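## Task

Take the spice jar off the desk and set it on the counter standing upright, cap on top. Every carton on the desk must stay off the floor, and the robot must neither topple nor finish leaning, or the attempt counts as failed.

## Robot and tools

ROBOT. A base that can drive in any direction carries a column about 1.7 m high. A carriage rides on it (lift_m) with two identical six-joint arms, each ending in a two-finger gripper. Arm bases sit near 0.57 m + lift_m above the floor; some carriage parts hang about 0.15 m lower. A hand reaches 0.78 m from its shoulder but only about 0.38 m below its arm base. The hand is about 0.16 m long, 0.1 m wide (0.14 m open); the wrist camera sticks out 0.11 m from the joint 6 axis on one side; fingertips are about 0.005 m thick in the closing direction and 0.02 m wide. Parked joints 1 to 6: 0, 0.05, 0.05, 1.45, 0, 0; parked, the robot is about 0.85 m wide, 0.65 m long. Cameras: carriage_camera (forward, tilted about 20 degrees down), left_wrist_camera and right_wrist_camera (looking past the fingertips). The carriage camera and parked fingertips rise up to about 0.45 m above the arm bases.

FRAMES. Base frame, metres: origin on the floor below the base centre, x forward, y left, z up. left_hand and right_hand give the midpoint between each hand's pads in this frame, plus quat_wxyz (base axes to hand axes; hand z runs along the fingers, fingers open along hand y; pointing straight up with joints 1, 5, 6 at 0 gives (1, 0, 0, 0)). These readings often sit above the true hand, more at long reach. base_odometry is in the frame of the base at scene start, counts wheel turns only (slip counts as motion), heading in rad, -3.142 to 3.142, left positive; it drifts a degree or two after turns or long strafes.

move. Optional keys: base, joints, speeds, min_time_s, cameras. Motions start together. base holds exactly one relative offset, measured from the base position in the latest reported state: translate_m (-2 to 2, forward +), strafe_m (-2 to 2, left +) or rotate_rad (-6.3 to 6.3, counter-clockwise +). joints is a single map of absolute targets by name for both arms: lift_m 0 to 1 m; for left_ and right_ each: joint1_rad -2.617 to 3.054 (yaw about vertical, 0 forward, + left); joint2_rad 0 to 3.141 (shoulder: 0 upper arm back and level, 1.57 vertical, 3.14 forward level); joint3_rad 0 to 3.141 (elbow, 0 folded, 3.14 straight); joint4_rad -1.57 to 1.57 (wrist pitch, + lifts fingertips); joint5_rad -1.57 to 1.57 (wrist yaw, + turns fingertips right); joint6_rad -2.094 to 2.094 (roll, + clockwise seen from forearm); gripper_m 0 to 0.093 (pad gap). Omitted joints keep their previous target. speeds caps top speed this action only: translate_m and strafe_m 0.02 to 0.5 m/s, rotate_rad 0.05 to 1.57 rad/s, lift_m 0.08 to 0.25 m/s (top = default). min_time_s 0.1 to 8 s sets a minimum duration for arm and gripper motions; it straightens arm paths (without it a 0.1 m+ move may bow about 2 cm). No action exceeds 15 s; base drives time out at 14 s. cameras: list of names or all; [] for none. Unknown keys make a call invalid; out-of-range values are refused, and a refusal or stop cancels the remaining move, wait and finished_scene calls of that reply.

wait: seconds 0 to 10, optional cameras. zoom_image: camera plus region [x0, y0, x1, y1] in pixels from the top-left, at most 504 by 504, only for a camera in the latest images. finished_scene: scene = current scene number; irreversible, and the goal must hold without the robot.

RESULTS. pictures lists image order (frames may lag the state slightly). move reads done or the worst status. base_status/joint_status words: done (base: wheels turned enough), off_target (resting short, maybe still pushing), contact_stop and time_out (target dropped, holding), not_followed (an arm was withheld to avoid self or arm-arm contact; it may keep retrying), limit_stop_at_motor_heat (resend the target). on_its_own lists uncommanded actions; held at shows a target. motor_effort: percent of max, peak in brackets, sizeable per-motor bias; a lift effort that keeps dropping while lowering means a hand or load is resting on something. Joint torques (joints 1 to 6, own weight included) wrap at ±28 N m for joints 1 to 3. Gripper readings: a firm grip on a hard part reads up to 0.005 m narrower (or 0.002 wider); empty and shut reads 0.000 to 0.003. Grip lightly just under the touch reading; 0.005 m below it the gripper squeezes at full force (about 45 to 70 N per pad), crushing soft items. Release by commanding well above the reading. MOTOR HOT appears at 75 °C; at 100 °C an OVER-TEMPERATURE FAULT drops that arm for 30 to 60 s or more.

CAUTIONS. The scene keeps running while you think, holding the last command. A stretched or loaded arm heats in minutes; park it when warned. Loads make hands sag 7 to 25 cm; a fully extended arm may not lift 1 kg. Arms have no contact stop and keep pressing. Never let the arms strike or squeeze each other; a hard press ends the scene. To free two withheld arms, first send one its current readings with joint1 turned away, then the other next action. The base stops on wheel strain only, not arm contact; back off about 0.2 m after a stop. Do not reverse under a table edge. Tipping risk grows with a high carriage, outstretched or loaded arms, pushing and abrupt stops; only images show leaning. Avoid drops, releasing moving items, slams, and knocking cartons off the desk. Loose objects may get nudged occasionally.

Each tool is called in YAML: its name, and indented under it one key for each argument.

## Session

move:
  cameras: ["carriage_camera"]

Scene clock: 0.00 s.
Joint torques (N m): no reading
base_odometry: x=+0.000 y=+0.000 heading=+0.000
base_status: not commanded
joint_positions: lift_m=+0.300 left_joint1_rad=-0.017 left_joint2_rad=+0.038 left_joint3_rad=+0.047 left_joint4_rad=+1.430 left_joint5_rad=+0.018 left_joint6_rad=-0.006 left_gripper_m=+0.09396 right_joint1_rad=-0.013 right_joint2_rad=+0.048 right_joint3_rad=+0.042 right_joint4_rad=+1.441 right_joint5_rad=+0.022 right_joint6_rad=-0.023 right_gripper_m=+0.09396
joint_status: not commanded
motor_effort: lift_m=+30 drive_wheels=+1
left_hand: x=+0.2657 y=+0.3054 z=+1.2839 quat_wxyz=(+0.998, +0.009, +0.066, -0.012) (m; base frame)
right_hand: x=+0.2676 y=-0.3133 z=+1.2826 quat_wxyz=(+0.997, +0.011, +0.068, -0.019) (m; base frame)
pictures: carriage_camera
Images, in order (width x height): carriage_camera 504x504.

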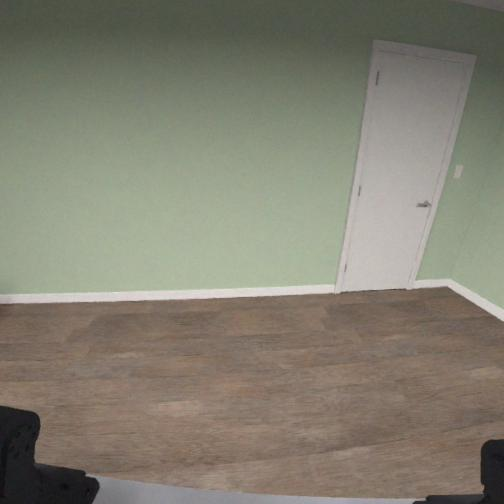

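move:
  base: {"rotate_rad": -1.5}
  joints: {"lift_m": 0.8}
  cameras: ["carriage_camera"]

zoom_image:
  camera: "carriage_camera"
  region: [50, 180, 454, 430]

Scene clock: 7.30 s.
Joint torques (N m): left_arm=[0.61 4.29 5.9 -0.21 -0.14 -0.05] | right_arm=[-0.05 4.38 7.01 -0.14 0 -0.12]
move: done
base_odometry: x=+0.000 y=+0.000 heading=-1.499
base_status: done
joint_positions: lift_m=+0.800 left_joint1_rad=-0.017 left_joint2_rad=+0.038 left_joint3_rad=+0.047 left_joint4_rad=+1.429 left_joint5_rad=+0.018 left_joint6_rad=-0.006 left_gripper_m=+0.09397 right_joint1_rad=-0.013 right_joint2_rad=+0.048 right_joint3_rad=+0.042 right_joint4_rad=+1.441 right_joint5_rad=+0.022 right_joint6_rad=-0.023 right_gripper_m=+0.09397
joint_status: all done
motor_effort: lift_m=+31(38) drive_wheels=+5(18)
left_hand: x=+0.2658 y=+0.3054 z=+1.7838 quat_wxyz=(+0.998, +0.009, +0.066, -0.012) (m; base frame)
right_hand: x=+0.2676 y=-0.3133 z=+1.7825 quat_wxyz=(+0.997, +0.011, +0.068, -0.019) (m; base frame)
pictures: carriage_camera
Images, in order (width x height): carriage_camera 504x504.

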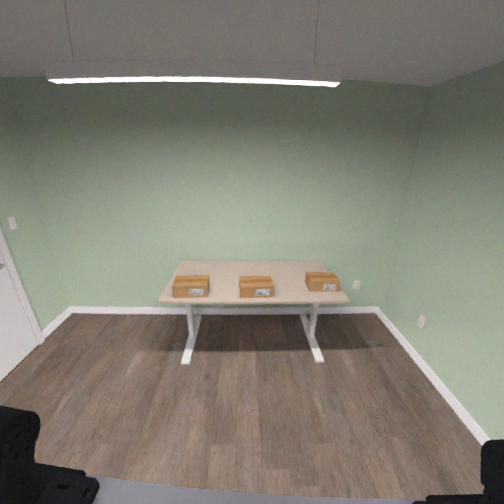

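Scaled by 1.248 from the camera's 504x504 image, which has a finer 720x720 frame.

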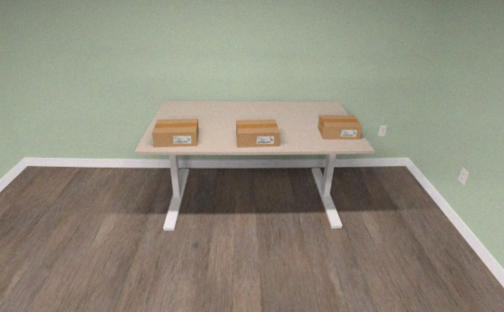

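move:
  base: {"translate_m": 0.75}
  speeds: {"translate_m": 0.35}
  cameras: ["carriage_camera"]

zoom_image:
  camera: "carriage_camera"
  region: [90, 260, 444, 460]

Scene clock: 15.57 s.
Joint torques (N m): left_arm=[0.59 4.4 5.89 -0.22 -0.13 -0.05] | right_arm=[-0.02 4.36 7.06 -0.13 -0.01 -0.11]
move: done
base_odometry: x=+0.052 y=-0.748 heading=-1.501
base_status: done
joint_positions: lift_m=+0.800 left_joint1_rad=-0.017 left_joint2_rad=+0.038 left_joint3_rad=+0.047 left_joint4_rad=+1.430 left_joint5_rad=+0.018 left_joint6_rad=-0.006 left_gripper_m=+0.09397 right_joint1_rad=-0.013 right_joint2_rad=+0.048 right_joint3_rad=+0.042 right_joint4_rad=+1.441 right_joint5_rad=+0.022 right_joint6_rad=-0.023 right_gripper_m=+0.09397
joint_status: not commanded
motor_effort: lift_m=+31(31) drive_wheels=-11(22)
left_hand: x=+0.2656 y=+0.3054 z=+1.7838 quat_wxyz=(+0.998, +0.009, +0.066, -0.012) (m; base frame)
right_hand: x=+0.2676 y=-0.3133 z=+1.7825 quat_wxyz=(+0.997, +0.011, +0.068, -0.019) (m; base frame)
pictures: carriage_camera
Images, in order (width x height): carriage_camera 504x504.

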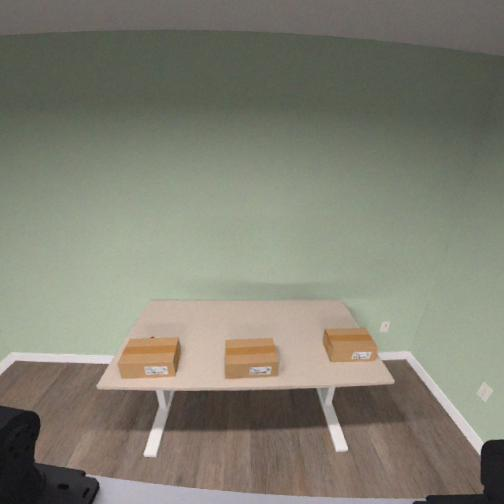

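Scaled by 1.424 from the camera's 504x504 image, which has a finer 720x720 frame.

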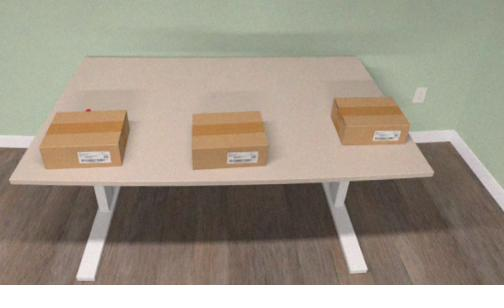

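move:
  base: {"rotate_rad": 0.028}
  joints: {"left_joint2_rad": 2.133, "left_joint3_rad": 1.278, "left_joint4_rad": -0.715}
  min_time_s: 2.5
  cameras: []

move:
  base: {"strafe_m": 0.245}
  speeds: {"strafe_m": 0.3}
  cameras: []

move:
  base: {"translate_m": 0.4}
  speeds: {"translate_m": 0.3}
  cameras: ["carriage_camera", "left_wrist_camera"]

zoom_image:
  camera: "carriage_camera"
  region: [60, 330, 260, 500]

Scene clock: 35.03 s.
Joint torques (N m): left_arm=[0.62 -10.66 7.84 0.42 -0.11 -0.05] | right_arm=[-0.01 4.37 7.02 -0.13 0 -0.12]
move: done
base_odometry: x=+0.052 y=-0.748 heading=-1.474
base_status: done
joint_positions: lift_m=+0.800 left_joint1_rad=-0.017 left_joint2_rad=+2.118 left_joint3_rad=+1.256 left_joint4_rad=-0.700 left_joint5_rad=+0.018 left_joint6_rad=-0.006 left_gripper_m=+0.09397 right_joint1_rad=-0.013 right_joint2_rad=+0.048 right_joint3_rad=+0.042 right_joint4_rad=+1.441 right_joint5_rad=+0.022 right_joint6_rad=-0.023 right_gripper_m=+0.09397
joint_status: all done
motor_effort: lift_m=+31(31) drive_wheels=-11(17)
left_hand: x=+0.5973 y=+0.2997 z=+1.3006 quat_wxyz=(+0.004, +0.006, +1.000, -0.009) (m; base frame)
right_hand: x=+0.2676 y=-0.3133 z=+1.7825 quat_wxyz=(+0.997, +0.011, +0.068, -0.019) (m; base frame)
pictures: none
No camera images: "cameras" was empty.

Scene clock: 37.40 s.
Joint torques (N m): left_arm=[0.42 -10.67 7.87 0.46 -0.11 -0.05] | right_arm=[0.02 4.41 7.1 -0.14 -0.01 -0.11]
move: done
base_odometry: x=+0.296 y=-0.725 heading=-1.474
base_status: done
joint_positions: lift_m=+0.800 left_joint1_rad=-0.015 left_joint2_rad=+2.118 left_joint3_rad=+1.256 left_joint4_rad=-0.704 left_joint5_rad=+0.018 left_joint6_rad=-0.006 left_gripper_m=+0.09397 right_joint1_rad=-0.013 right_joint2_rad=+0.048 right_joint3_rad=+0.042 right_joint4_rad=+1.441 right_joint5_rad=+0.022 right_joint6_rad=-0.023 right_gripper_m=+0.09397
joint_status: not commanded
motor_effort: lift_m=+31(31) drive_wheels=-7(12)
left_hand: x=+0.5964 y=+0.3005 z=+1.3006 quat_wxyz=(+0.003, +0.005, +1.000, -0.009) (m; base frame)
right_hand: x=+0.2676 y=-0.3133 z=+1.7825 quat_wxyz=(+0.997, +0.011, +0.068, -0.019) (m; base frame)
pictures: none
No camera images: "cameras" was empty.

Scene clock: 40.33 s.
Joint torques (N m): left_arm=[0.47 -10.81 7.76 0.52 -0.11 -0.05] | right_arm=[-0.01 4.37 7.04 -0.13 -0.01 -0.11]
move: done
base_odometry: x=+0.335 y=-1.123 heading=-1.473
base_status: done
joint_positions: lift_m=+0.800 left_joint1_rad=-0.015 left_joint2_rad=+2.118 left_joint3_rad=+1.256 left_joint4_rad=-0.708 left_joint5_rad=+0.018 left_joint6_rad=-0.006 left_gripper_m=+0.09397 right_joint1_rad=-0.013 right_joint2_rad=+0.048 right_joint3_rad=+0.042 right_joint4_rad=+1.441 right_joint5_rad=+0.022 right_joint6_rad=-0.023 right_gripper_m=+0.09397
joint_status: not commanded
motor_effort: lift_m=+31(31) drive_wheels=-8(13)
left_hand: x=+0.5952 y=+0.3005 z=+1.3006 quat_wxyz=(+0.000, +0.005, +1.000, -0.009) (m; base frame)
right_hand: x=+0.2675 y=-0.3133 z=+1.7825 quat_wxyz=(+0.997, +0.011, +0.068, -0.019) (m; base frame)
pictures: carriage_camera, left_wrist_camera
Images, in order (width x height): carriage_camera 504x504, left_wrist_camera 504x504.

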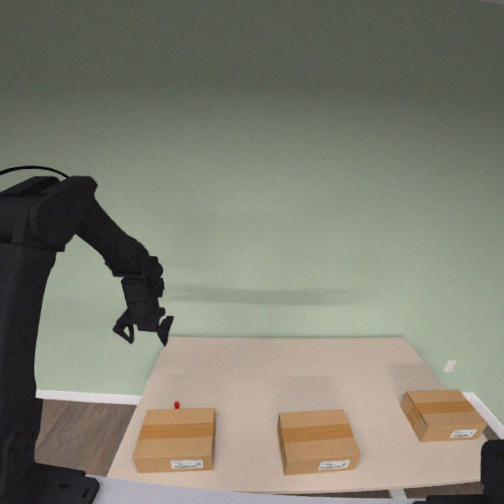

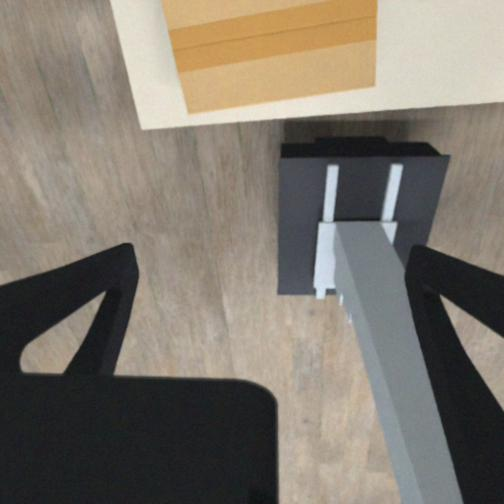

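Scaled by 2.520 from the camera's 504x504 image, which has a finer 720x720 frame.

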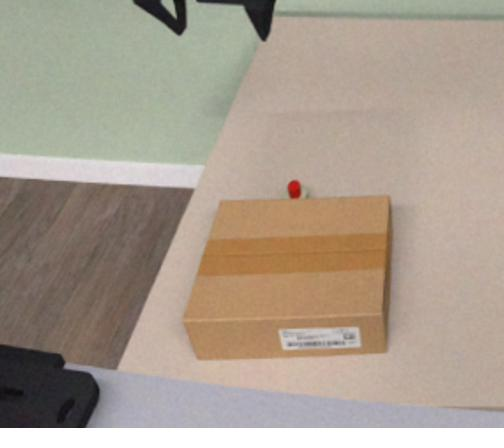

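move:
  base: {"translate_m": 0.13}
  joints: {"lift_m": 0.5, "left_joint2_rad": 2.435, "left_joint3_rad": 2.09, "left_joint4_rad": -1.23}
  speeds: {"translate_m": 0.15, "lift_m": 0.15}
  min_time_s: 2.5
  cameras: ["carriage_camera", "left_wrist_camera"]

zoom_image:
  camera: "left_wrist_camera"
  region: [130, 0, 430, 240]

Scene clock: 64.90 s.
Joint torques (N m): left_arm=[0.46 -13.96 9.11 0.43 -0.11 -0.05] | right_arm=[0.02 4.37 6.99 -0.15 -0.01 -0.11]
move: done
base_odometry: x=+0.348 y=-1.252 heading=-1.473
base_status: done
joint_positions: lift_m=+0.500 left_joint1_rad=-0.016 left_joint2_rad=+2.417 left_joint3_rad=+2.066 left_joint4_rad=-1.215 left_joint5_rad=+0.018 left_joint6_rad=-0.006 left_gripper_m=+0.09397 right_joint1_rad=-0.013 right_joint2_rad=+0.048 right_joint3_rad=+0.042 right_joint4_rad=+1.442 right_joint5_rad=+0.022 right_joint6_rad=-0.023 right_gripper_m=+0.09397
joint_status: all done
motor_effort: lift_m=+27(29) drive_wheels=-6(15)
left_hand: x=+0.7024 y=+0.2985 z=+1.0697 quat_wxyz=(+0.003, +0.005, +1.000, -0.009) (m; base frame)
right_hand: x=+0.2674 y=-0.3133 z=+1.4829 quat_wxyz=(+0.997, +0.011, +0.067, -0.019) (m; base frame)
pictures: carriage_camera, left_wrist_camera
Images, in order (width x height): carriage_camera 504x504, left_wrist_camera 504x504.

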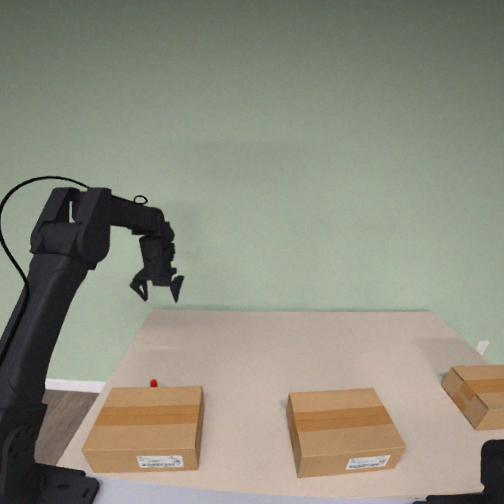

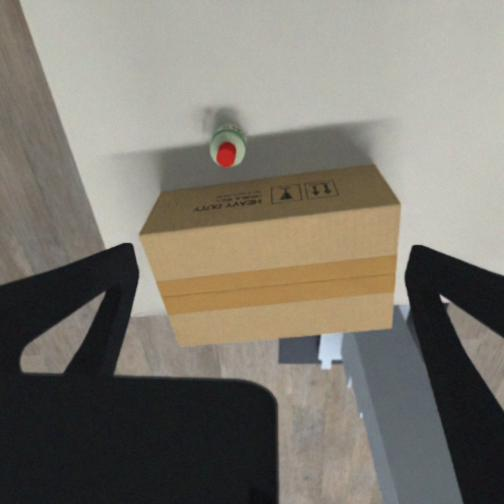

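Scaled by 1.680 from the camera's 504x504 image, which has a finer 720x720 frame.

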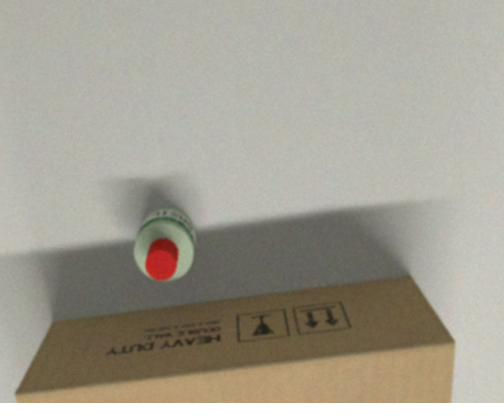

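zoom_image:
  camera: "left_wrist_camera"
  region: [190, 90, 270, 180]

zoom_image:
  camera: "carriage_camera"
  region: [110, 350, 220, 450]

Scaled by 5.600 from the camera's 504x504 image, which has a finer 720x720 frame.

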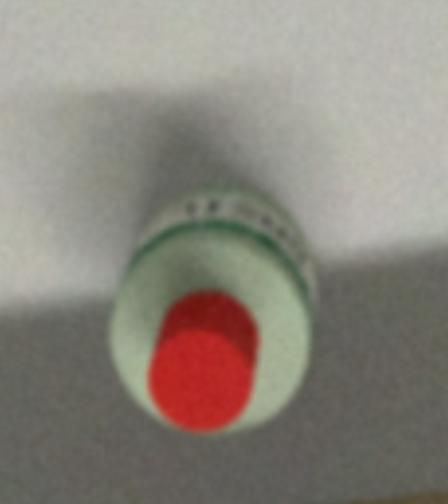

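Scaled by 4.582 from the camera's 504x504 image, which has a finer 720x720 frame.

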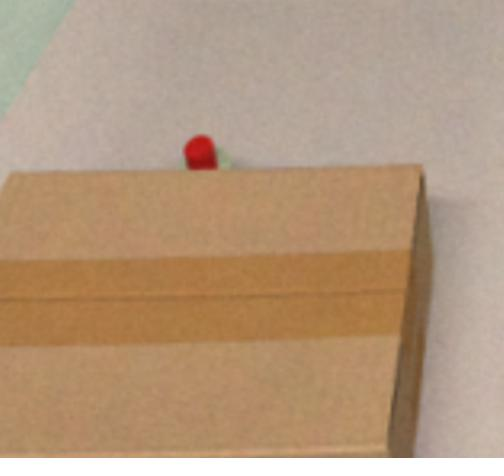

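move:
  base: {"translate_m": -0.05}
  joints: {"left_joint1_rad": 0.066, "left_joint2_rad": 2.562, "left_joint3_rad": 2.357, "left_joint4_rad": -1.522, "lift_m": 0.4}
  speeds: {"translate_m": 0.1, "lift_m": 0.1}
  min_time_s: 2.5
  cameras: ["left_wrist_camera"]

move:
  joints: {"lift_m": 0.3}
  speeds: {"lift_m": 0.1}
  cameras: ["carriage_camera", "left_wrist_camera"]

Scene clock: 140.40 s.
Joint torques (N m): left_arm=[0.95 -14.15 8.87 0.03 -0.11 -0.05] | right_arm=[0.02 4.36 7.02 -0.15 -0.01 -0.12]
move: done
base_odometry: x=+0.343 y=-1.203 heading=-1.473
base_status: done
joint_positions: lift_m=+0.400 left_joint1_rad=+0.061 left_joint2_rad=+2.540 left_joint3_rad=+2.333 left_joint4_rad=-1.508 left_joint5_rad=+0.018 left_joint6_rad=-0.006 left_gripper_m=+0.09397 right_joint1_rad=-0.013 right_joint2_rad=+0.048 right_joint3_rad=+0.042 right_joint4_rad=+1.442 right_joint5_rad=+0.022 right_joint6_rad=-0.023 right_gripper_m=+0.09397
joint_status: all done
motor_effort: lift_m=+28(28) drive_wheels=+2(13)
left_hand: x=+0.6866 y=+0.3336 z=+0.9825 quat_wxyz=(-0.072, -0.034, +0.997, -0.011) (m; base frame)
right_hand: x=+0.2675 y=-0.3133 z=+1.3828 quat_wxyz=(+0.997, +0.011, +0.067, -0.019) (m; base frame)
pictures: left_wrist_camera
Images, in order (width x height): left_wrist_camera 504x504.

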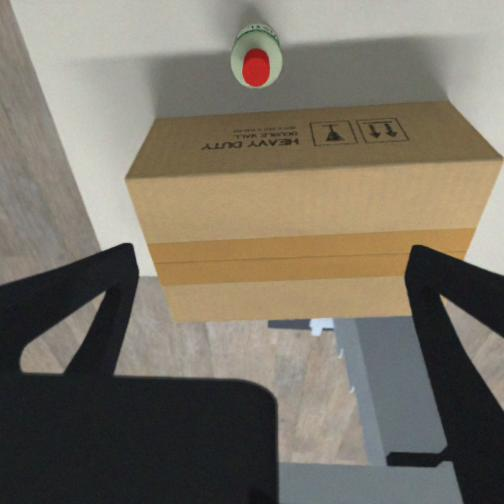

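Scene clock: 141.80 s.
Joint torques (N m): left_arm=[0.92 -15.36 8.03 0.04 -0.12 -0.05] | right_arm=[0.02 4.4 7.02 -0.15 -0.01 -0.12]
move: done
base_odometry: x=+0.343 y=-1.203 heading=-1.473
base_status: not commanded
joint_positions: lift_m=+0.300 left_joint1_rad=+0.061 left_joint2_rad=+2.552 left_joint3_rad=+2.341 left_joint4_rad=-1.511 left_joint5_rad=+0.018 left_joint6_rad=-0.006 left_gripper_m=+0.09397 right_joint1_rad=-0.013 right_joint2_rad=+0.048 right_joint3_rad=+0.042 right_joint4_rad=+1.442 right_joint5_rad=+0.022 right_joint6_rad=-0.023 right_gripper_m=+0.09397
joint_status: all done
motor_effort: lift_m=+28(28) drive_wheels=+3(5)
left_hand: x=+0.6867 y=+0.3336 z=+0.8794 quat_wxyz=(-0.075, -0.034, +0.997, -0.011) (m; base frame)
right_hand: x=+0.2675 y=-0.3133 z=+1.2828 quat_wxyz=(+0.997, +0.011, +0.067, -0.019) (m; base frame)
pictures: carriage_camera, left_wrist_camera
Images, in order (width x height): carriage_camera 504x504, left_wrist_camera 504x504.

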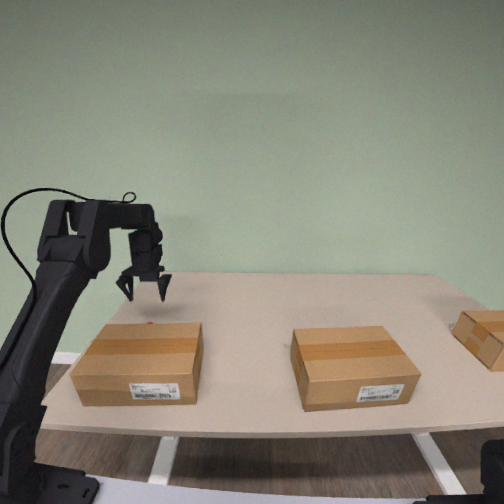

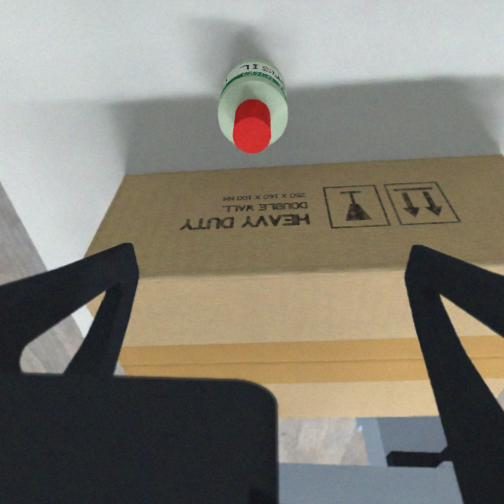

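move:
  joints: {"left_joint1_rad": 0.08, "left_joint2_rad": 2.664, "left_joint3_rad": 2.118, "left_joint4_rad": -1.185}
  min_time_s: 2.5
  cameras: ["left_wrist_camera"]

Scene clock: 163.90 s.
Joint torques (N m): left_arm=[1.03 -14.61 4.94 0.35 -0.11 -0.04] | right_arm=[0.01 4.41 7.04 -0.16 -0.01 -0.12]
move: done
base_odometry: x=+0.343 y=-1.203 heading=-1.473
base_status: not commanded
joint_positions: lift_m=+0.300 left_joint1_rad=+0.075 left_joint2_rad=+2.642 left_joint3_rad=+2.131 left_joint4_rad=-1.198 left_joint5_rad=+0.018 left_joint6_rad=-0.006 left_gripper_m=+0.09397 right_joint1_rad=-0.013 right_joint2_rad=+0.048 right_joint3_rad=+0.042 right_joint4_rad=+1.442 right_joint5_rad=+0.022 right_joint6_rad=-0.023 right_gripper_m=+0.09397
joint_status: all done
motor_effort: lift_m=+28(28) drive_wheels=+2(5)
left_hand: x=+0.6925 y=+0.3405 z=+0.7834 quat_wxyz=(-0.069, -0.041, +0.997, -0.011) (m; base frame)
right_hand: x=+0.2675 y=-0.3133 z=+1.2828 quat_wxyz=(+0.997, +0.011, +0.067, -0.019) (m; base frame)
pictures: left_wrist_camera
Images, in order (width x height): left_wrist_camera 504x504.

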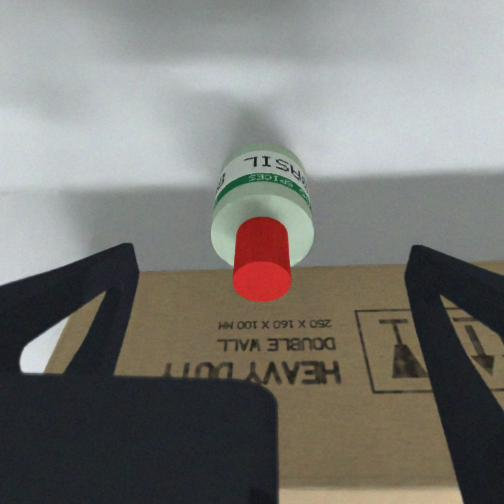

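move:
  joints: {"left_joint2_rad": 2.692, "left_joint3_rad": 2.01, "left_joint4_rad": -1.06}
  min_time_s: 2
  cameras: ["left_wrist_camera", "carriage_camera"]

Scene clock: 181.40 s.
Joint torques (N m): left_arm=[1.01 -14.38 4.64 0.32 -0.11 -0.05] | right_arm=[0.03 4.38 7.01 -0.15 -0.01 -0.12]
move: done
base_odometry: x=+0.343 y=-1.203 heading=-1.473
base_status: not commanded
joint_positions: lift_m=+0.300 left_joint1_rad=+0.075 left_joint2_rad=+2.670 left_joint3_rad=+2.023 left_joint4_rad=-1.073 left_joint5_rad=+0.018 left_joint6_rad=-0.006 left_gripper_m=+0.09397 right_joint1_rad=-0.013 right_joint2_rad=+0.048 right_joint3_rad=+0.042 right_joint4_rad=+1.442 right_joint5_rad=+0.022 right_joint6_rad=-0.023 right_gripper_m=+0.09397
joint_status: all done
motor_effort: lift_m=+28(28) drive_wheels=+1(5)
left_hand: x=+0.6818 y=+0.3397 z=+0.7450 quat_wxyz=(-0.075, -0.041, +0.996, -0.012) (m; base frame)
right_hand: x=+0.2675 y=-0.3133 z=+1.2828 quat_wxyz=(+0.997, +0.011, +0.067, -0.019) (m; base frame)
pictures: carriage_camera, left_wrist_camera
Images, in order (width x height): carriage_camera 504x504, left_wrist_camera 504x504.

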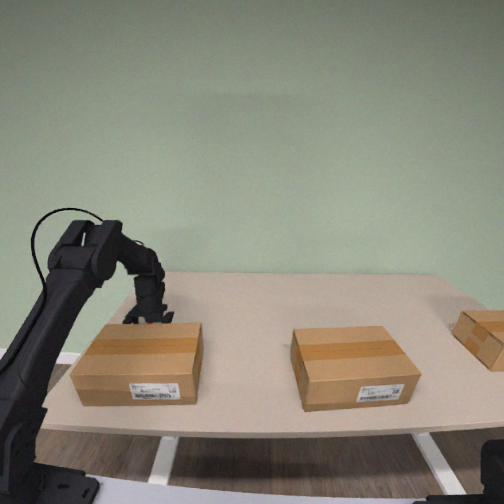

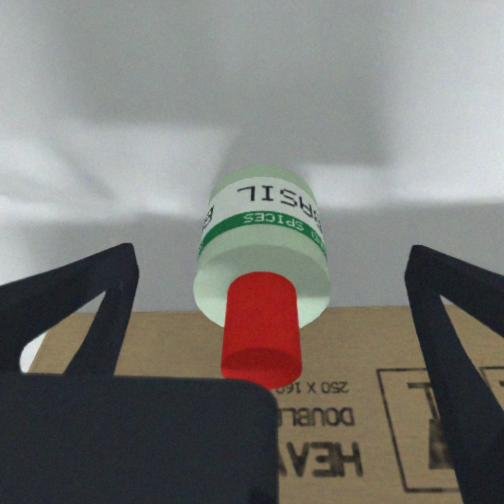

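move:
  joints: {"lift_m": 0.293}
  speeds: {"lift_m": 0.08}
  cameras: []

move:
  joints: {"left_gripper_m": 0.045}
  min_time_s: 2.5
  cameras: ["left_wrist_camera"]

Scene clock: 205.60 s.
Joint torques (N m): left_arm=[0.96 -15.54 4.79 0.24 -0.1 -0.04] | right_arm=[0.06 4.42 7.02 -0.16 -0.02 -0.11]
move: done
base_odometry: x=+0.343 y=-1.203 heading=-1.473
base_status: not commanded
joint_positions: lift_m=+0.293 left_joint1_rad=+0.075 left_joint2_rad=+2.681 left_joint3_rad=+2.021 left_joint4_rad=-1.069 left_joint5_rad=+0.018 left_joint6_rad=-0.006 left_gripper_m=+0.09397 right_joint1_rad=-0.013 right_joint2_rad=+0.048 right_joint3_rad=+0.042 right_joint4_rad=+1.442 right_joint5_rad=+0.022 right_joint6_rad=-0.023 right_gripper_m=+0.09397
joint_status: all done
motor_effort: lift_m=+27(28) drive_wheels=+1(7)
left_hand: x=+0.6798 y=+0.3395 z=+0.7329 quat_wxyz=(-0.079, -0.041, +0.996, -0.012) (m; base frame)
right_hand: x=+0.2675 y=-0.3133 z=+1.2759 quat_wxyz=(+0.997, +0.011, +0.067, -0.019) (m; base frame)
pictures: none
No camera images: "cameras" was empty.

Scene clock: 208.40 s.
Joint torques (N m): left_arm=[0.96 -15.49 4.79 0.26 -0.11 -0.04] | right_arm=[-0.02 4.37 7.05 -0.14 0 -0.12]
move: done
base_odometry: x=+0.343 y=-1.203 heading=-1.473
base_status: not commanded
joint_positions: lift_m=+0.293 left_joint1_rad=+0.075 left_joint2_rad=+2.681 left_joint3_rad=+2.021 left_joint4_rad=-1.069 left_joint5_rad=+0.018 left_joint6_rad=-0.006 left_gripper_m=+0.04510 right_joint1_rad=-0.013 right_joint2_rad=+0.048 right_joint3_rad=+0.042 right_joint4_rad=+1.442 right_joint5_rad=+0.022 right_joint6_rad=-0.023 right_gripper_m=+0.09397
joint_status: all done
motor_effort: lift_m=+27(27) drive_wheels=+0(5)
left_hand: x=+0.6798 y=+0.3395 z=+0.7329 quat_wxyz=(-0.079, -0.041, +0.996, -0.012) (m; base frame)
right_hand: x=+0.2675 y=-0.3133 z=+1.2759 quat_wxyz=(+0.997, +0.011, +0.067, -0.019) (m; base frame)
pictures: left_wrist_camera
Images, in order (width x height): left_wrist_camera 504x504.

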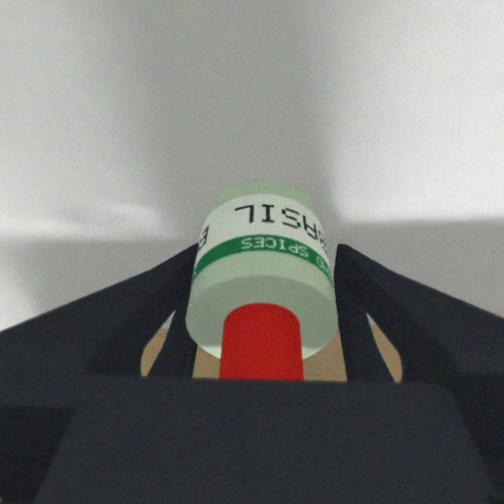

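move:
  joints: {"left_gripper_m": 0.036}
  min_time_s: 1.5
  cameras: ["left_wrist_camera"]

Scene clock: 213.67 s.
Joint torques (N m): left_arm=[0.95 -15.5 4.78 0.25 -0.11 -0.06] | right_arm=[0.03 4.38 7.04 -0.14 -0.01 -0.13]
move: done
base_odometry: x=+0.343 y=-1.203 heading=-1.473
base_status: not commanded
joint_positions: lift_m=+0.293 left_joint1_rad=+0.075 left_joint2_rad=+2.681 left_joint3_rad=+2.021 left_joint4_rad=-1.069 left_joint5_rad=+0.018 left_joint6_rad=-0.006 left_gripper_m=+0.03746 right_joint1_rad=-0.013 right_joint2_rad=+0.048 right_joint3_rad=+0.042 right_joint4_rad=+1.442 right_joint5_rad=+0.022 right_joint6_rad=-0.023 right_gripper_m=+0.09397
joint_status: all done
motor_effort: lift_m=+27(27) drive_wheels=+0(4)
left_hand: x=+0.6798 y=+0.3397 z=+0.7329 quat_wxyz=(-0.079, -0.041, +0.996, -0.012) (m; base frame)
right_hand: x=+0.2675 y=-0.3133 z=+1.2759 quat_wxyz=(+0.997, +0.011, +0.067, -0.019) (m; base frame)
pictures: left_wrist_camera
Images, in order (width x height): left_wrist_camera 504x504.

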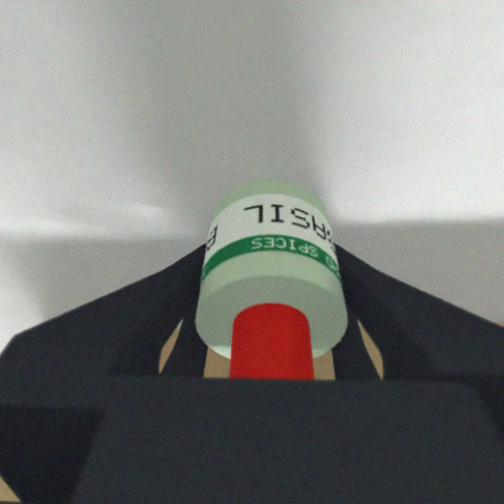

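move:
  joints: {"left_gripper_m": 0.032}
  min_time_s: 1
  cameras: ["left_wrist_camera"]

Scene clock: 217.80 s.
Joint torques (N m): left_arm=[0.95 -15.53 4.81 0.26 -0.1 -0.05] | right_arm=[0.01 4.36 7.02 -0.14 0 -0.12]
move: off_target
base_odometry: x=+0.343 y=-1.203 heading=-1.473
base_status: not commanded
joint_positions: lift_m=+0.293 left_joint1_rad=+0.075 left_joint2_rad=+2.681 left_joint3_rad=+2.021 left_joint4_rad=-1.069 left_joint5_rad=+0.018 left_joint6_rad=-0.006 left_gripper_m=+0.03746 right_joint1_rad=-0.013 right_joint2_rad=+0.048 right_joint3_rad=+0.042 right_joint4_rad=+1.442 right_joint5_rad=+0.022 right_joint6_rad=-0.023 right_gripper_m=+0.09397
joint_status: left_gripper_m off_target (ended at +0.03746, target +0.03200)
motor_effort: lift_m=+27(27) drive_wheels=+1(3)
left_hand: x=+0.6798 y=+0.3397 z=+0.7329 quat_wxyz=(-0.079, -0.041, +0.996, -0.012) (m; base frame)
right_hand: x=+0.2675 y=-0.3133 z=+1.2759 quat_wxyz=(+0.997, +0.011, +0.067, -0.019) (m; base frame)
pictures: left_wrist_camera
Images, in order (width x height): left_wrist_camera 504x504.

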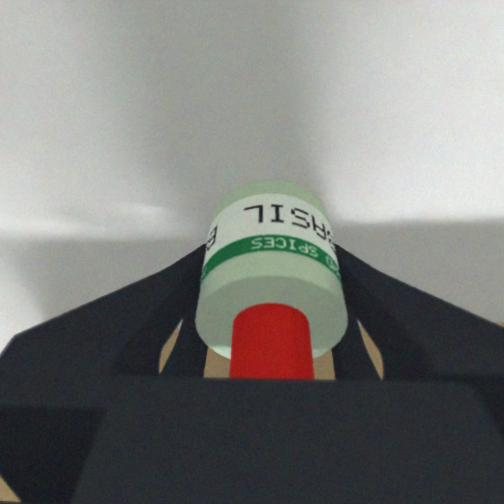

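move:
  joints: {"lift_m": 0.5}
  speeds: {"lift_m": 0.15}
  cameras: ["carriage_camera", "left_wrist_camera"]

Scene clock: 224.20 s.
Joint torques (N m): left_arm=[0.95 -16.02 5.14 0.19 -0.11 -0.05] | right_arm=[-0.09 4.38 7.04 -0.15 -0.01 -0.12]
move: done
base_odometry: x=+0.343 y=-1.203 heading=-1.473
base_status: not commanded
joint_positions: lift_m=+0.500 left_joint1_rad=+0.075 left_joint2_rad=+2.687 left_joint3_rad=+2.017 left_joint4_rad=-1.066 left_joint5_rad=+0.018 left_joint6_rad=-0.006 left_gripper_m=+0.03745 right_joint1_rad=-0.013 right_joint2_rad=+0.048 right_joint3_rad=+0.042 right_joint4_rad=+1.442 right_joint5_rad=+0.022 right_joint6_rad=-0.023 right_gripper_m=+0.09397
joint_status: all done
motor_effort: lift_m=+30(37) drive_wheels=+2(7)
left_hand: x=+0.6778 y=+0.3395 z=+0.9364 quat_wxyz=(-0.082, -0.041, +0.996, -0.012) (m; base frame)
right_hand: x=+0.2675 y=-0.3133 z=+1.4826 quat_wxyz=(+0.997, +0.011, +0.067, -0.019) (m; base frame)
pictures: carriage_camera, left_wrist_camera
Images, in order (width x height): carriage_camera 504x504, left_wrist_camera 504x504.

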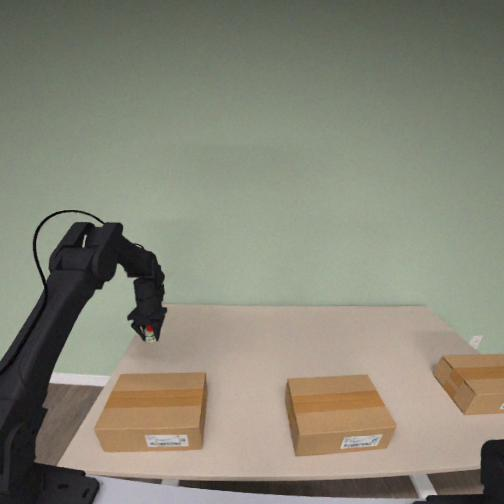

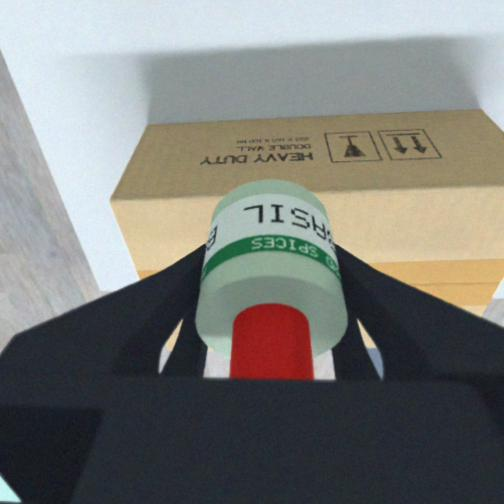

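move:
  base: {"translate_m": -1.2}
  joints: {"left_joint2_rad": 1.841, "left_joint3_rad": 0.941, "left_joint4_rad": -0.83}
  speeds: {"translate_m": 0.35}
  min_time_s: 3.5
  cameras: []

move:
  base: {"rotate_rad": 3.141}
  joints: {"lift_m": 0.6}
  speeds: {"rotate_rad": 0.8}
  cameras: ["carriage_camera", "left_wrist_camera"]

Scene clock: 245.23 s.
Joint torques (N m): left_arm=[0.88 -11.62 4.11 0.22 -0.12 -0.05] | right_arm=[0.02 4.4 7.05 -0.14 0 -0.12]
move: done
base_odometry: x=+0.226 y=-0.008 heading=-1.473
base_status: done
joint_positions: lift_m=+0.500 left_joint1_rad=+0.076 left_joint2_rad=+1.866 left_joint3_rad=+0.950 left_joint4_rad=-0.841 left_joint5_rad=+0.018 left_joint6_rad=-0.006 left_gripper_m=+0.03745 right_joint1_rad=-0.013 right_joint2_rad=+0.048 right_joint3_rad=+0.042 right_joint4_rad=+1.442 right_joint5_rad=+0.022 right_joint6_rad=-0.023 right_gripper_m=+0.09397
joint_status: all done
motor_effort: lift_m=+30(31) drive_wheels=-3(15)
left_hand: x=+0.4804 y=+0.3248 z=+1.0211 quat_wxyz=(-0.093, -0.042, +0.995, -0.012) (m; base frame)
right_hand: x=+0.2675 y=-0.3133 z=+1.4826 quat_wxyz=(+0.997, +0.011, +0.067, -0.019) (m; base frame)
pictures: none
No camera images: "cameras" was empty.

Scene clock: 250.47 s.
Joint torques (N m): left_arm=[0.57 -10.58 4.36 0.14 -0.13 -0.06] | right_arm=[0.02 4.34 7.02 -0.14 0 -0.13]
move: done
base_odometry: x=+0.226 y=-0.009 heading=+1.668
base_status: done
joint_positions: lift_m=+0.600 left_joint1_rad=+0.080 left_joint2_rad=+1.857 left_joint3_rad=+0.949 left_joint4_rad=-0.831 left_joint5_rad=+0.019 left_joint6_rad=-0.006 left_gripper_m=+0.03744 right_joint1_rad=-0.013 right_joint2_rad=+0.048 right_joint3_rad=+0.042 right_joint4_rad=+1.442 right_joint5_rad=+0.022 right_joint6_rad=-0.023 right_gripper_m=+0.09398
joint_status: all done
motor_effort: lift_m=+31(39) drive_wheels=+7(15)
left_hand: x=+0.4836 y=+0.3258 z=+1.1225 quat_wxyz=(-0.084, -0.044, +0.995, -0.013) (m; base frame)
right_hand: x=+0.2675 y=-0.3133 z=+1.5826 quat_wxyz=(+0.997, +0.011, +0.067, -0.019) (m; base frame)
pictures: carriage_camera, left_wrist_camera
Images, in order (width x height): carriage_camera 504x504, left_wrist_camera 504x504.

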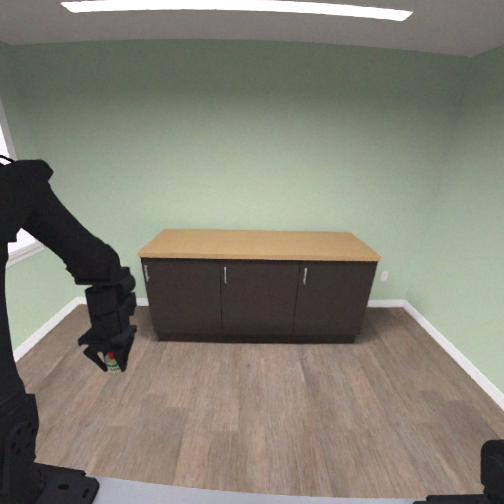

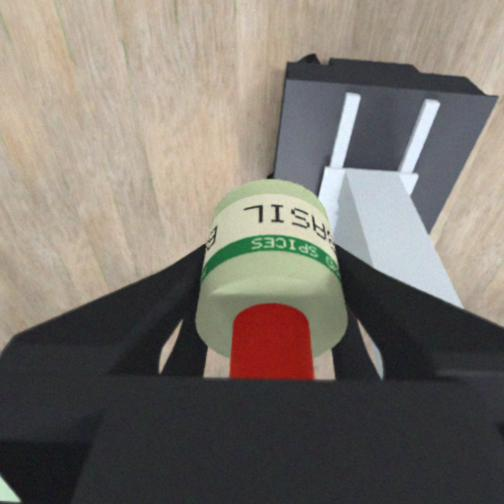

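move:
  base: {"translate_m": 1.15}
  speeds: {"translate_m": 0.35}
  cameras: ["carriage_camera", "left_wrist_camera"]

Scene clock: 261.30 s.
Joint torques (N m): left_arm=[0.5 -10.56 4.34 0.13 -0.12 -0.06] | right_arm=[0.01 4.44 7.02 -0.15 0 -0.12]
move: done
base_odometry: x=+0.113 y=+1.136 heading=+1.669
base_status: done
joint_positions: lift_m=+0.600 left_joint1_rad=+0.080 left_joint2_rad=+1.857 left_joint3_rad=+0.949 left_joint4_rad=-0.831 left_joint5_rad=+0.019 left_joint6_rad=-0.006 left_gripper_m=+0.03744 right_joint1_rad=-0.013 right_joint2_rad=+0.048 right_joint3_rad=+0.042 right_joint4_rad=+1.442 right_joint5_rad=+0.022 right_joint6_rad=-0.023 right_gripper_m=+0.09398
joint_status: not commanded
motor_effort: lift_m=+31(31) drive_wheels=-11(22)
left_hand: x=+0.4836 y=+0.3258 z=+1.1225 quat_wxyz=(-0.084, -0.044, +0.995, -0.013) (m; base frame)
right_hand: x=+0.2674 y=-0.3133 z=+1.5826 quat_wxyz=(+0.997, +0.011, +0.067, -0.019) (m; base frame)
pictures: carriage_camera, left_wrist_camera
Images, in order (width x height): carriage_camera 504x504, left_wrist_camera 504x504.

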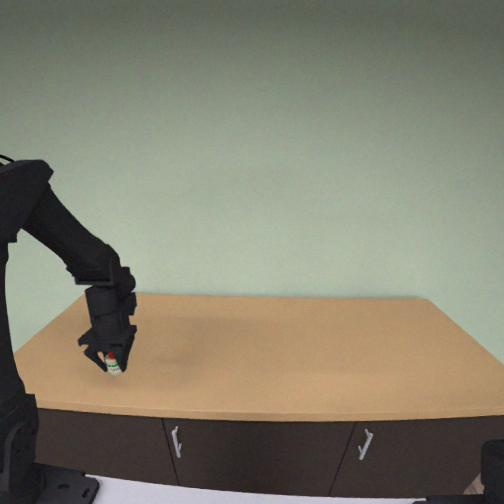

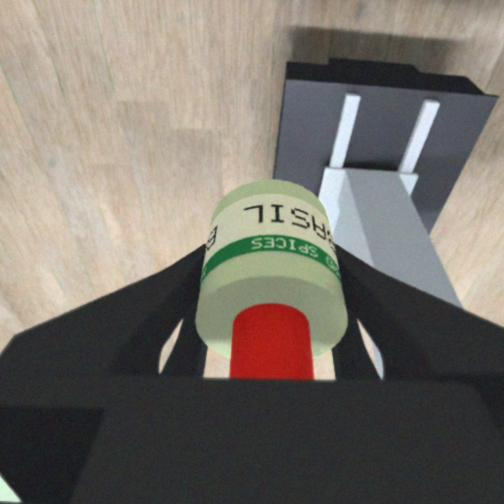

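move:
  base: {"translate_m": 0.15}
  joints: {"left_joint2_rad": 2.424, "left_joint3_rad": 1.774, "left_joint4_rad": -1.088}
  speeds: {"translate_m": 0.15}
  min_time_s: 3
  cameras: []

move:
  joints: {"lift_m": 0.5}
  speeds: {"lift_m": 0.1}
  cameras: ["carriage_camera", "left_wrist_camera"]

Scene clock: 286.00 s.
Joint torques (N m): left_arm=[0.55 -12.98 8.28 -0.03 -0.13 -0.04] | right_arm=[-0.01 4.38 7.02 -0.15 -0.02 -0.13]
move: done
base_odometry: x=+0.098 y=+1.285 heading=+1.670
base_status: done
joint_positions: lift_m=+0.600 left_joint1_rad=+0.080 left_joint2_rad=+2.405 left_joint3_rad=+1.750 left_joint4_rad=-1.073 left_joint5_rad=+0.019 left_joint6_rad=-0.006 left_gripper_m=+0.03744 right_joint1_rad=-0.013 right_joint2_rad=+0.048 right_joint3_rad=+0.042 right_joint4_rad=+1.443 right_joint5_rad=+0.022 right_joint6_rad=-0.023 right_gripper_m=+0.09398
joint_status: all done
motor_effort: lift_m=+31(31) drive_wheels=-10(18)
left_hand: x=+0.6397 y=+0.3385 z=+1.1008 quat_wxyz=(-0.078, -0.044, +0.996, -0.012) (m; base frame)
right_hand: x=+0.2673 y=-0.3133 z=+1.5826 quat_wxyz=(+0.998, +0.011, +0.067, -0.019) (m; base frame)
pictures: none
No camera images: "cameras" was empty.

Scene clock: 287.40 s.
Joint torques (N m): left_arm=[0.57 -13.94 7.62 -0.01 -0.13 -0.05] | right_arm=[0.02 4.36 7.02 -0.15 -0.01 -0.13]
move: done
base_odometry: x=+0.098 y=+1.285 heading=+1.670
base_status: not commanded
joint_positions: lift_m=+0.500 left_joint1_rad=+0.080 left_joint2_rad=+2.415 left_joint3_rad=+1.758 left_joint4_rad=-1.077 left_joint5_rad=+0.019 left_joint6_rad=-0.006 left_gripper_m=+0.03744 right_joint1_rad=-0.013 right_joint2_rad=+0.048 right_joint3_rad=+0.042 right_joint4_rad=+1.443 right_joint5_rad=+0.022 right_joint6_rad=-0.023 right_gripper_m=+0.09398
joint_status: all done
motor_effort: lift_m=+28(29) drive_wheels=-10(13)
left_hand: x=+0.6396 y=+0.3385 z=+0.9987 quat_wxyz=(-0.081, -0.044, +0.996, -0.013) (m; base frame)
right_hand: x=+0.2673 y=-0.3133 z=+1.4828 quat_wxyz=(+0.998, +0.011, +0.067, -0.019) (m; base frame)
pictures: carriage_camera, left_wrist_camera
Images, in order (width x height): carriage_camera 504x504, left_wrist_camera 504x504.

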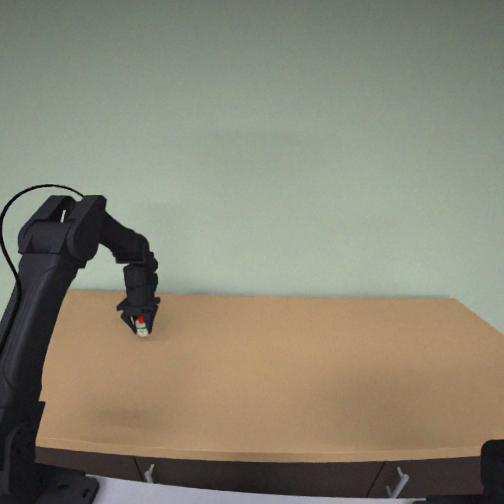

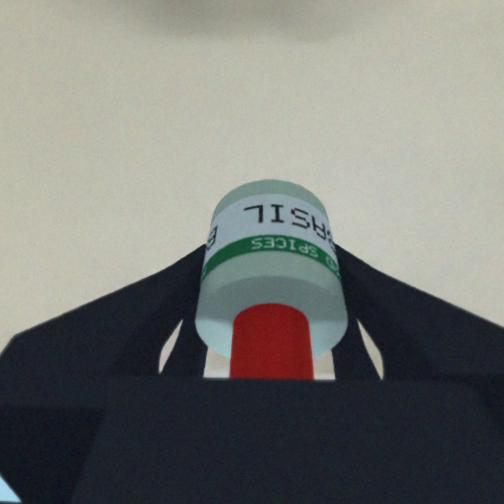

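move:
  joints: {"left_joint2_rad": 2.553, "left_joint3_rad": 1.695, "left_joint4_rad": -0.889}
  min_time_s: 2.5
  cameras: ["left_wrist_camera"]

Scene clock: 295.57 s.
Joint torques (N m): left_arm=[0.55 -13.33 4.29 0.24 -0.12 -0.05] | right_arm=[-0.02 4.37 7.06 -0.15 0 -0.12]
move: done
base_odometry: x=+0.098 y=+1.285 heading=+1.670
base_status: not commanded
joint_positions: lift_m=+0.500 left_joint1_rad=+0.080 left_joint2_rad=+2.534 left_joint3_rad=+1.707 left_joint4_rad=-0.901 left_joint5_rad=+0.019 left_joint6_rad=-0.006 left_gripper_m=+0.03744 right_joint1_rad=-0.013 right_joint2_rad=+0.048 right_joint3_rad=+0.042 right_joint4_rad=+1.443 right_joint5_rad=+0.022 right_joint6_rad=-0.023 right_gripper_m=+0.09398
joint_status: all done
motor_effort: lift_m=+28(28) drive_wheels=+6(9)
left_hand: x=+0.6399 y=+0.3385 z=+0.9364 quat_wxyz=(-0.078, -0.044, +0.996, -0.012) (m; base frame)
right_hand: x=+0.2673 y=-0.3133 z=+1.4828 quat_wxyz=(+0.998, +0.011, +0.067, -0.019) (m; base frame)
pictures: left_wrist_camera
Images, in order (width x height): left_wrist_camera 504x504.

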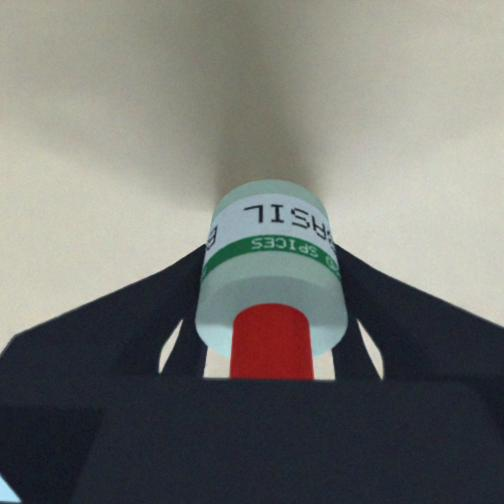

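move:
  joints: {"left_joint2_rad": 2.585, "left_joint3_rad": 1.694, "left_joint4_rad": -0.857}
  min_time_s: 1.5
  cameras: ["left_wrist_camera"]

Scene clock: 301.00 s.
Joint torques (N m): left_arm=[0.62 -13.33 4.03 0.29 -0.13 -0.06] | right_arm=[0.02 4.4 7.02 -0.14 -0.01 -0.11]
move: done
base_odometry: x=+0.098 y=+1.285 heading=+1.670
base_status: not commanded
joint_positions: lift_m=+0.500 left_joint1_rad=+0.080 left_joint2_rad=+2.566 left_joint3_rad=+1.707 left_joint4_rad=-0.869 left_joint5_rad=+0.019 left_joint6_rad=-0.006 left_gripper_m=+0.03744 right_joint1_rad=-0.013 right_joint2_rad=+0.048 right_joint3_rad=+0.042 right_joint4_rad=+1.443 right_joint5_rad=+0.022 right_joint6_rad=-0.023 right_gripper_m=+0.09398
joint_status: all done
motor_effort: lift_m=+28(28) drive_wheels=+7(9)
left_hand: x=+0.6400 y=+0.3385 z=+0.9227 quat_wxyz=(-0.078, -0.044, +0.996, -0.012) (m; base frame)
right_hand: x=+0.2673 y=-0.3133 z=+1.4828 quat_wxyz=(+0.998, +0.011, +0.067, -0.019) (m; base frame)
pictures: left_wrist_camera
Images, in order (width x height): left_wrist_camera 504x504.

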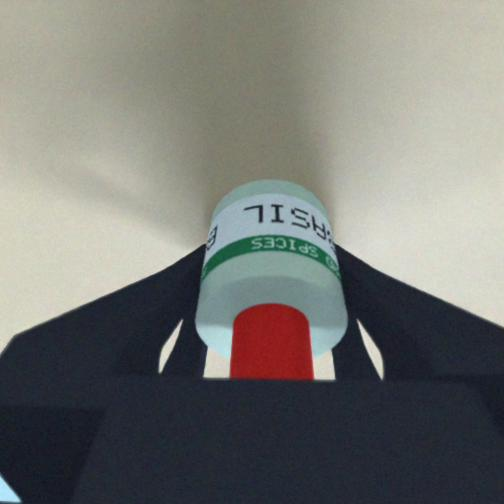

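move:
  joints: {"left_joint2_rad": 2.601, "left_joint3_rad": 1.6945, "left_joint4_rad": -0.841}
  min_time_s: 1.2
  cameras: ["left_wrist_camera"]

Scene clock: 305.37 s.
Joint torques (N m): left_arm=[0.57 -11.93 4.05 0.43 -0.12 -0.06] | right_arm=[-0.01 4.37 7.06 -0.15 -0.01 -0.13]
move: done
base_odometry: x=+0.098 y=+1.285 heading=+1.670
base_status: not commanded
joint_positions: lift_m=+0.500 left_joint1_rad=+0.080 left_joint2_rad=+2.567 left_joint3_rad=+1.707 left_joint4_rad=-0.866 left_joint5_rad=+0.019 left_joint6_rad=-0.006 left_gripper_m=+0.03744 right_joint1_rad=-0.013 right_joint2_rad=+0.048 right_joint3_rad=+0.042 right_joint4_rad=+1.443 right_joint5_rad=+0.022 right_joint6_rad=-0.023 right_gripper_m=+0.09398
joint_status: all done
motor_effort: lift_m=+28(28) drive_wheels=-9(12)
left_hand: x=+0.6405 y=+0.3386 z=+0.9222 quat_wxyz=(-0.077, -0.044, +0.996, -0.012) (m; base frame)
right_hand: x=+0.2673 y=-0.3133 z=+1.4828 quat_wxyz=(+0.998, +0.011, +0.067, -0.019) (m; base frame)
pictures: left_wrist_camera
Images, in order (width x height): left_wrist_camera 504x504.

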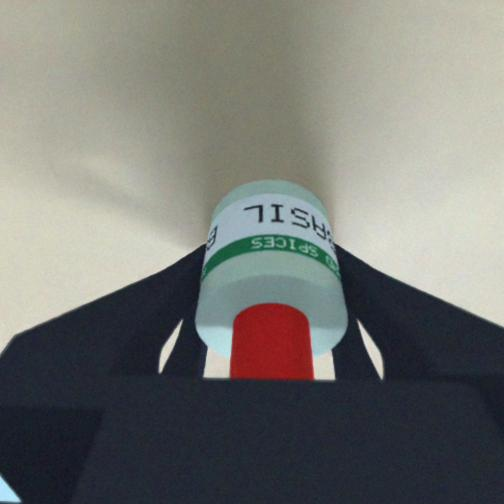

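move:
  joints: {"left_joint2_rad": 2.589, "left_joint3_rad": 1.694, "left_joint4_rad": -0.854}
  min_time_s: 0.8
  cameras: []

move:
  joints: {"left_gripper_m": 0.055}
  min_time_s: 2.5
  cameras: ["left_wrist_camera"]

Scene clock: 313.10 s.
Joint torques (N m): left_arm=[0.58 -13.11 4.08 0.3 -0.13 -0.04] | right_arm=[-0.02 4.4 7.02 -0.15 -0.01 -0.12]
move: done
base_odometry: x=+0.098 y=+1.285 heading=+1.670
base_status: not commanded
joint_positions: lift_m=+0.500 left_joint1_rad=+0.080 left_joint2_rad=+2.567 left_joint3_rad=+1.707 left_joint4_rad=-0.866 left_joint5_rad=+0.019 left_joint6_rad=-0.006 left_gripper_m=+0.03744 right_joint1_rad=-0.013 right_joint2_rad=+0.048 right_joint3_rad=+0.042 right_joint4_rad=+1.443 right_joint5_rad=+0.022 right_joint6_rad=-0.023 right_gripper_m=+0.09398
joint_status: all done
motor_effort: lift_m=+28(28) drive_wheels=-10(13)
left_hand: x=+0.6405 y=+0.3386 z=+0.9222 quat_wxyz=(-0.077, -0.044, +0.996, -0.012) (m; base frame)
right_hand: x=+0.2673 y=-0.3133 z=+1.4828 quat_wxyz=(+0.998, +0.011, +0.067, -0.019) (m; base frame)
pictures: none
No camera images: "cameras" was empty.

Scene clock: 315.90 s.
Joint torques (N m): left_arm=[0.57 -13.31 3.99 0.28 -0.13 -0.05] | right_arm=[-0.01 4.37 6.99 -0.16 -0.01 -0.12]
move: done
base_odometry: x=+0.098 y=+1.285 heading=+1.670
base_status: not commanded
joint_positions: lift_m=+0.500 left_joint1_rad=+0.080 left_joint2_rad=+2.569 left_joint3_rad=+1.707 left_joint4_rad=-0.865 left_joint5_rad=+0.019 left_joint6_rad=-0.006 left_gripper_m=+0.05492 right_joint1_rad=-0.013 right_joint2_rad=+0.048 right_joint3_rad=+0.042 right_joint4_rad=+1.443 right_joint5_rad=+0.022 right_joint6_rad=-0.023 right_gripper_m=+0.09398
joint_status: all done
motor_effort: lift_m=+28(28) drive_wheels=+7(12)
left_hand: x=+0.6402 y=+0.3385 z=+0.9214 quat_wxyz=(-0.078, -0.044, +0.996, -0.012) (m; base frame)
right_hand: x=+0.2673 y=-0.3133 z=+1.4828 quat_wxyz=(+0.998, +0.011, +0.067, -0.019) (m; base frame)
pictures: left_wrist_camera
Images, in order (width x height): left_wrist_camera 504x504.

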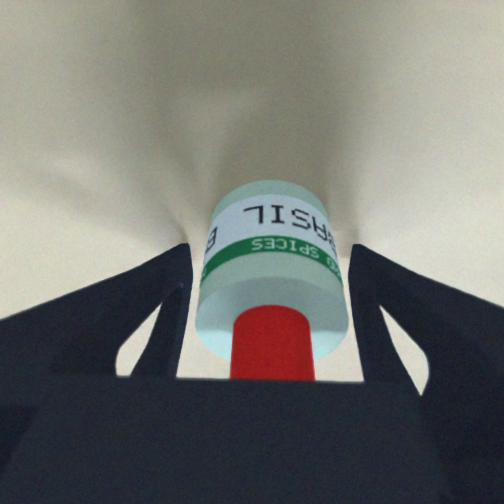

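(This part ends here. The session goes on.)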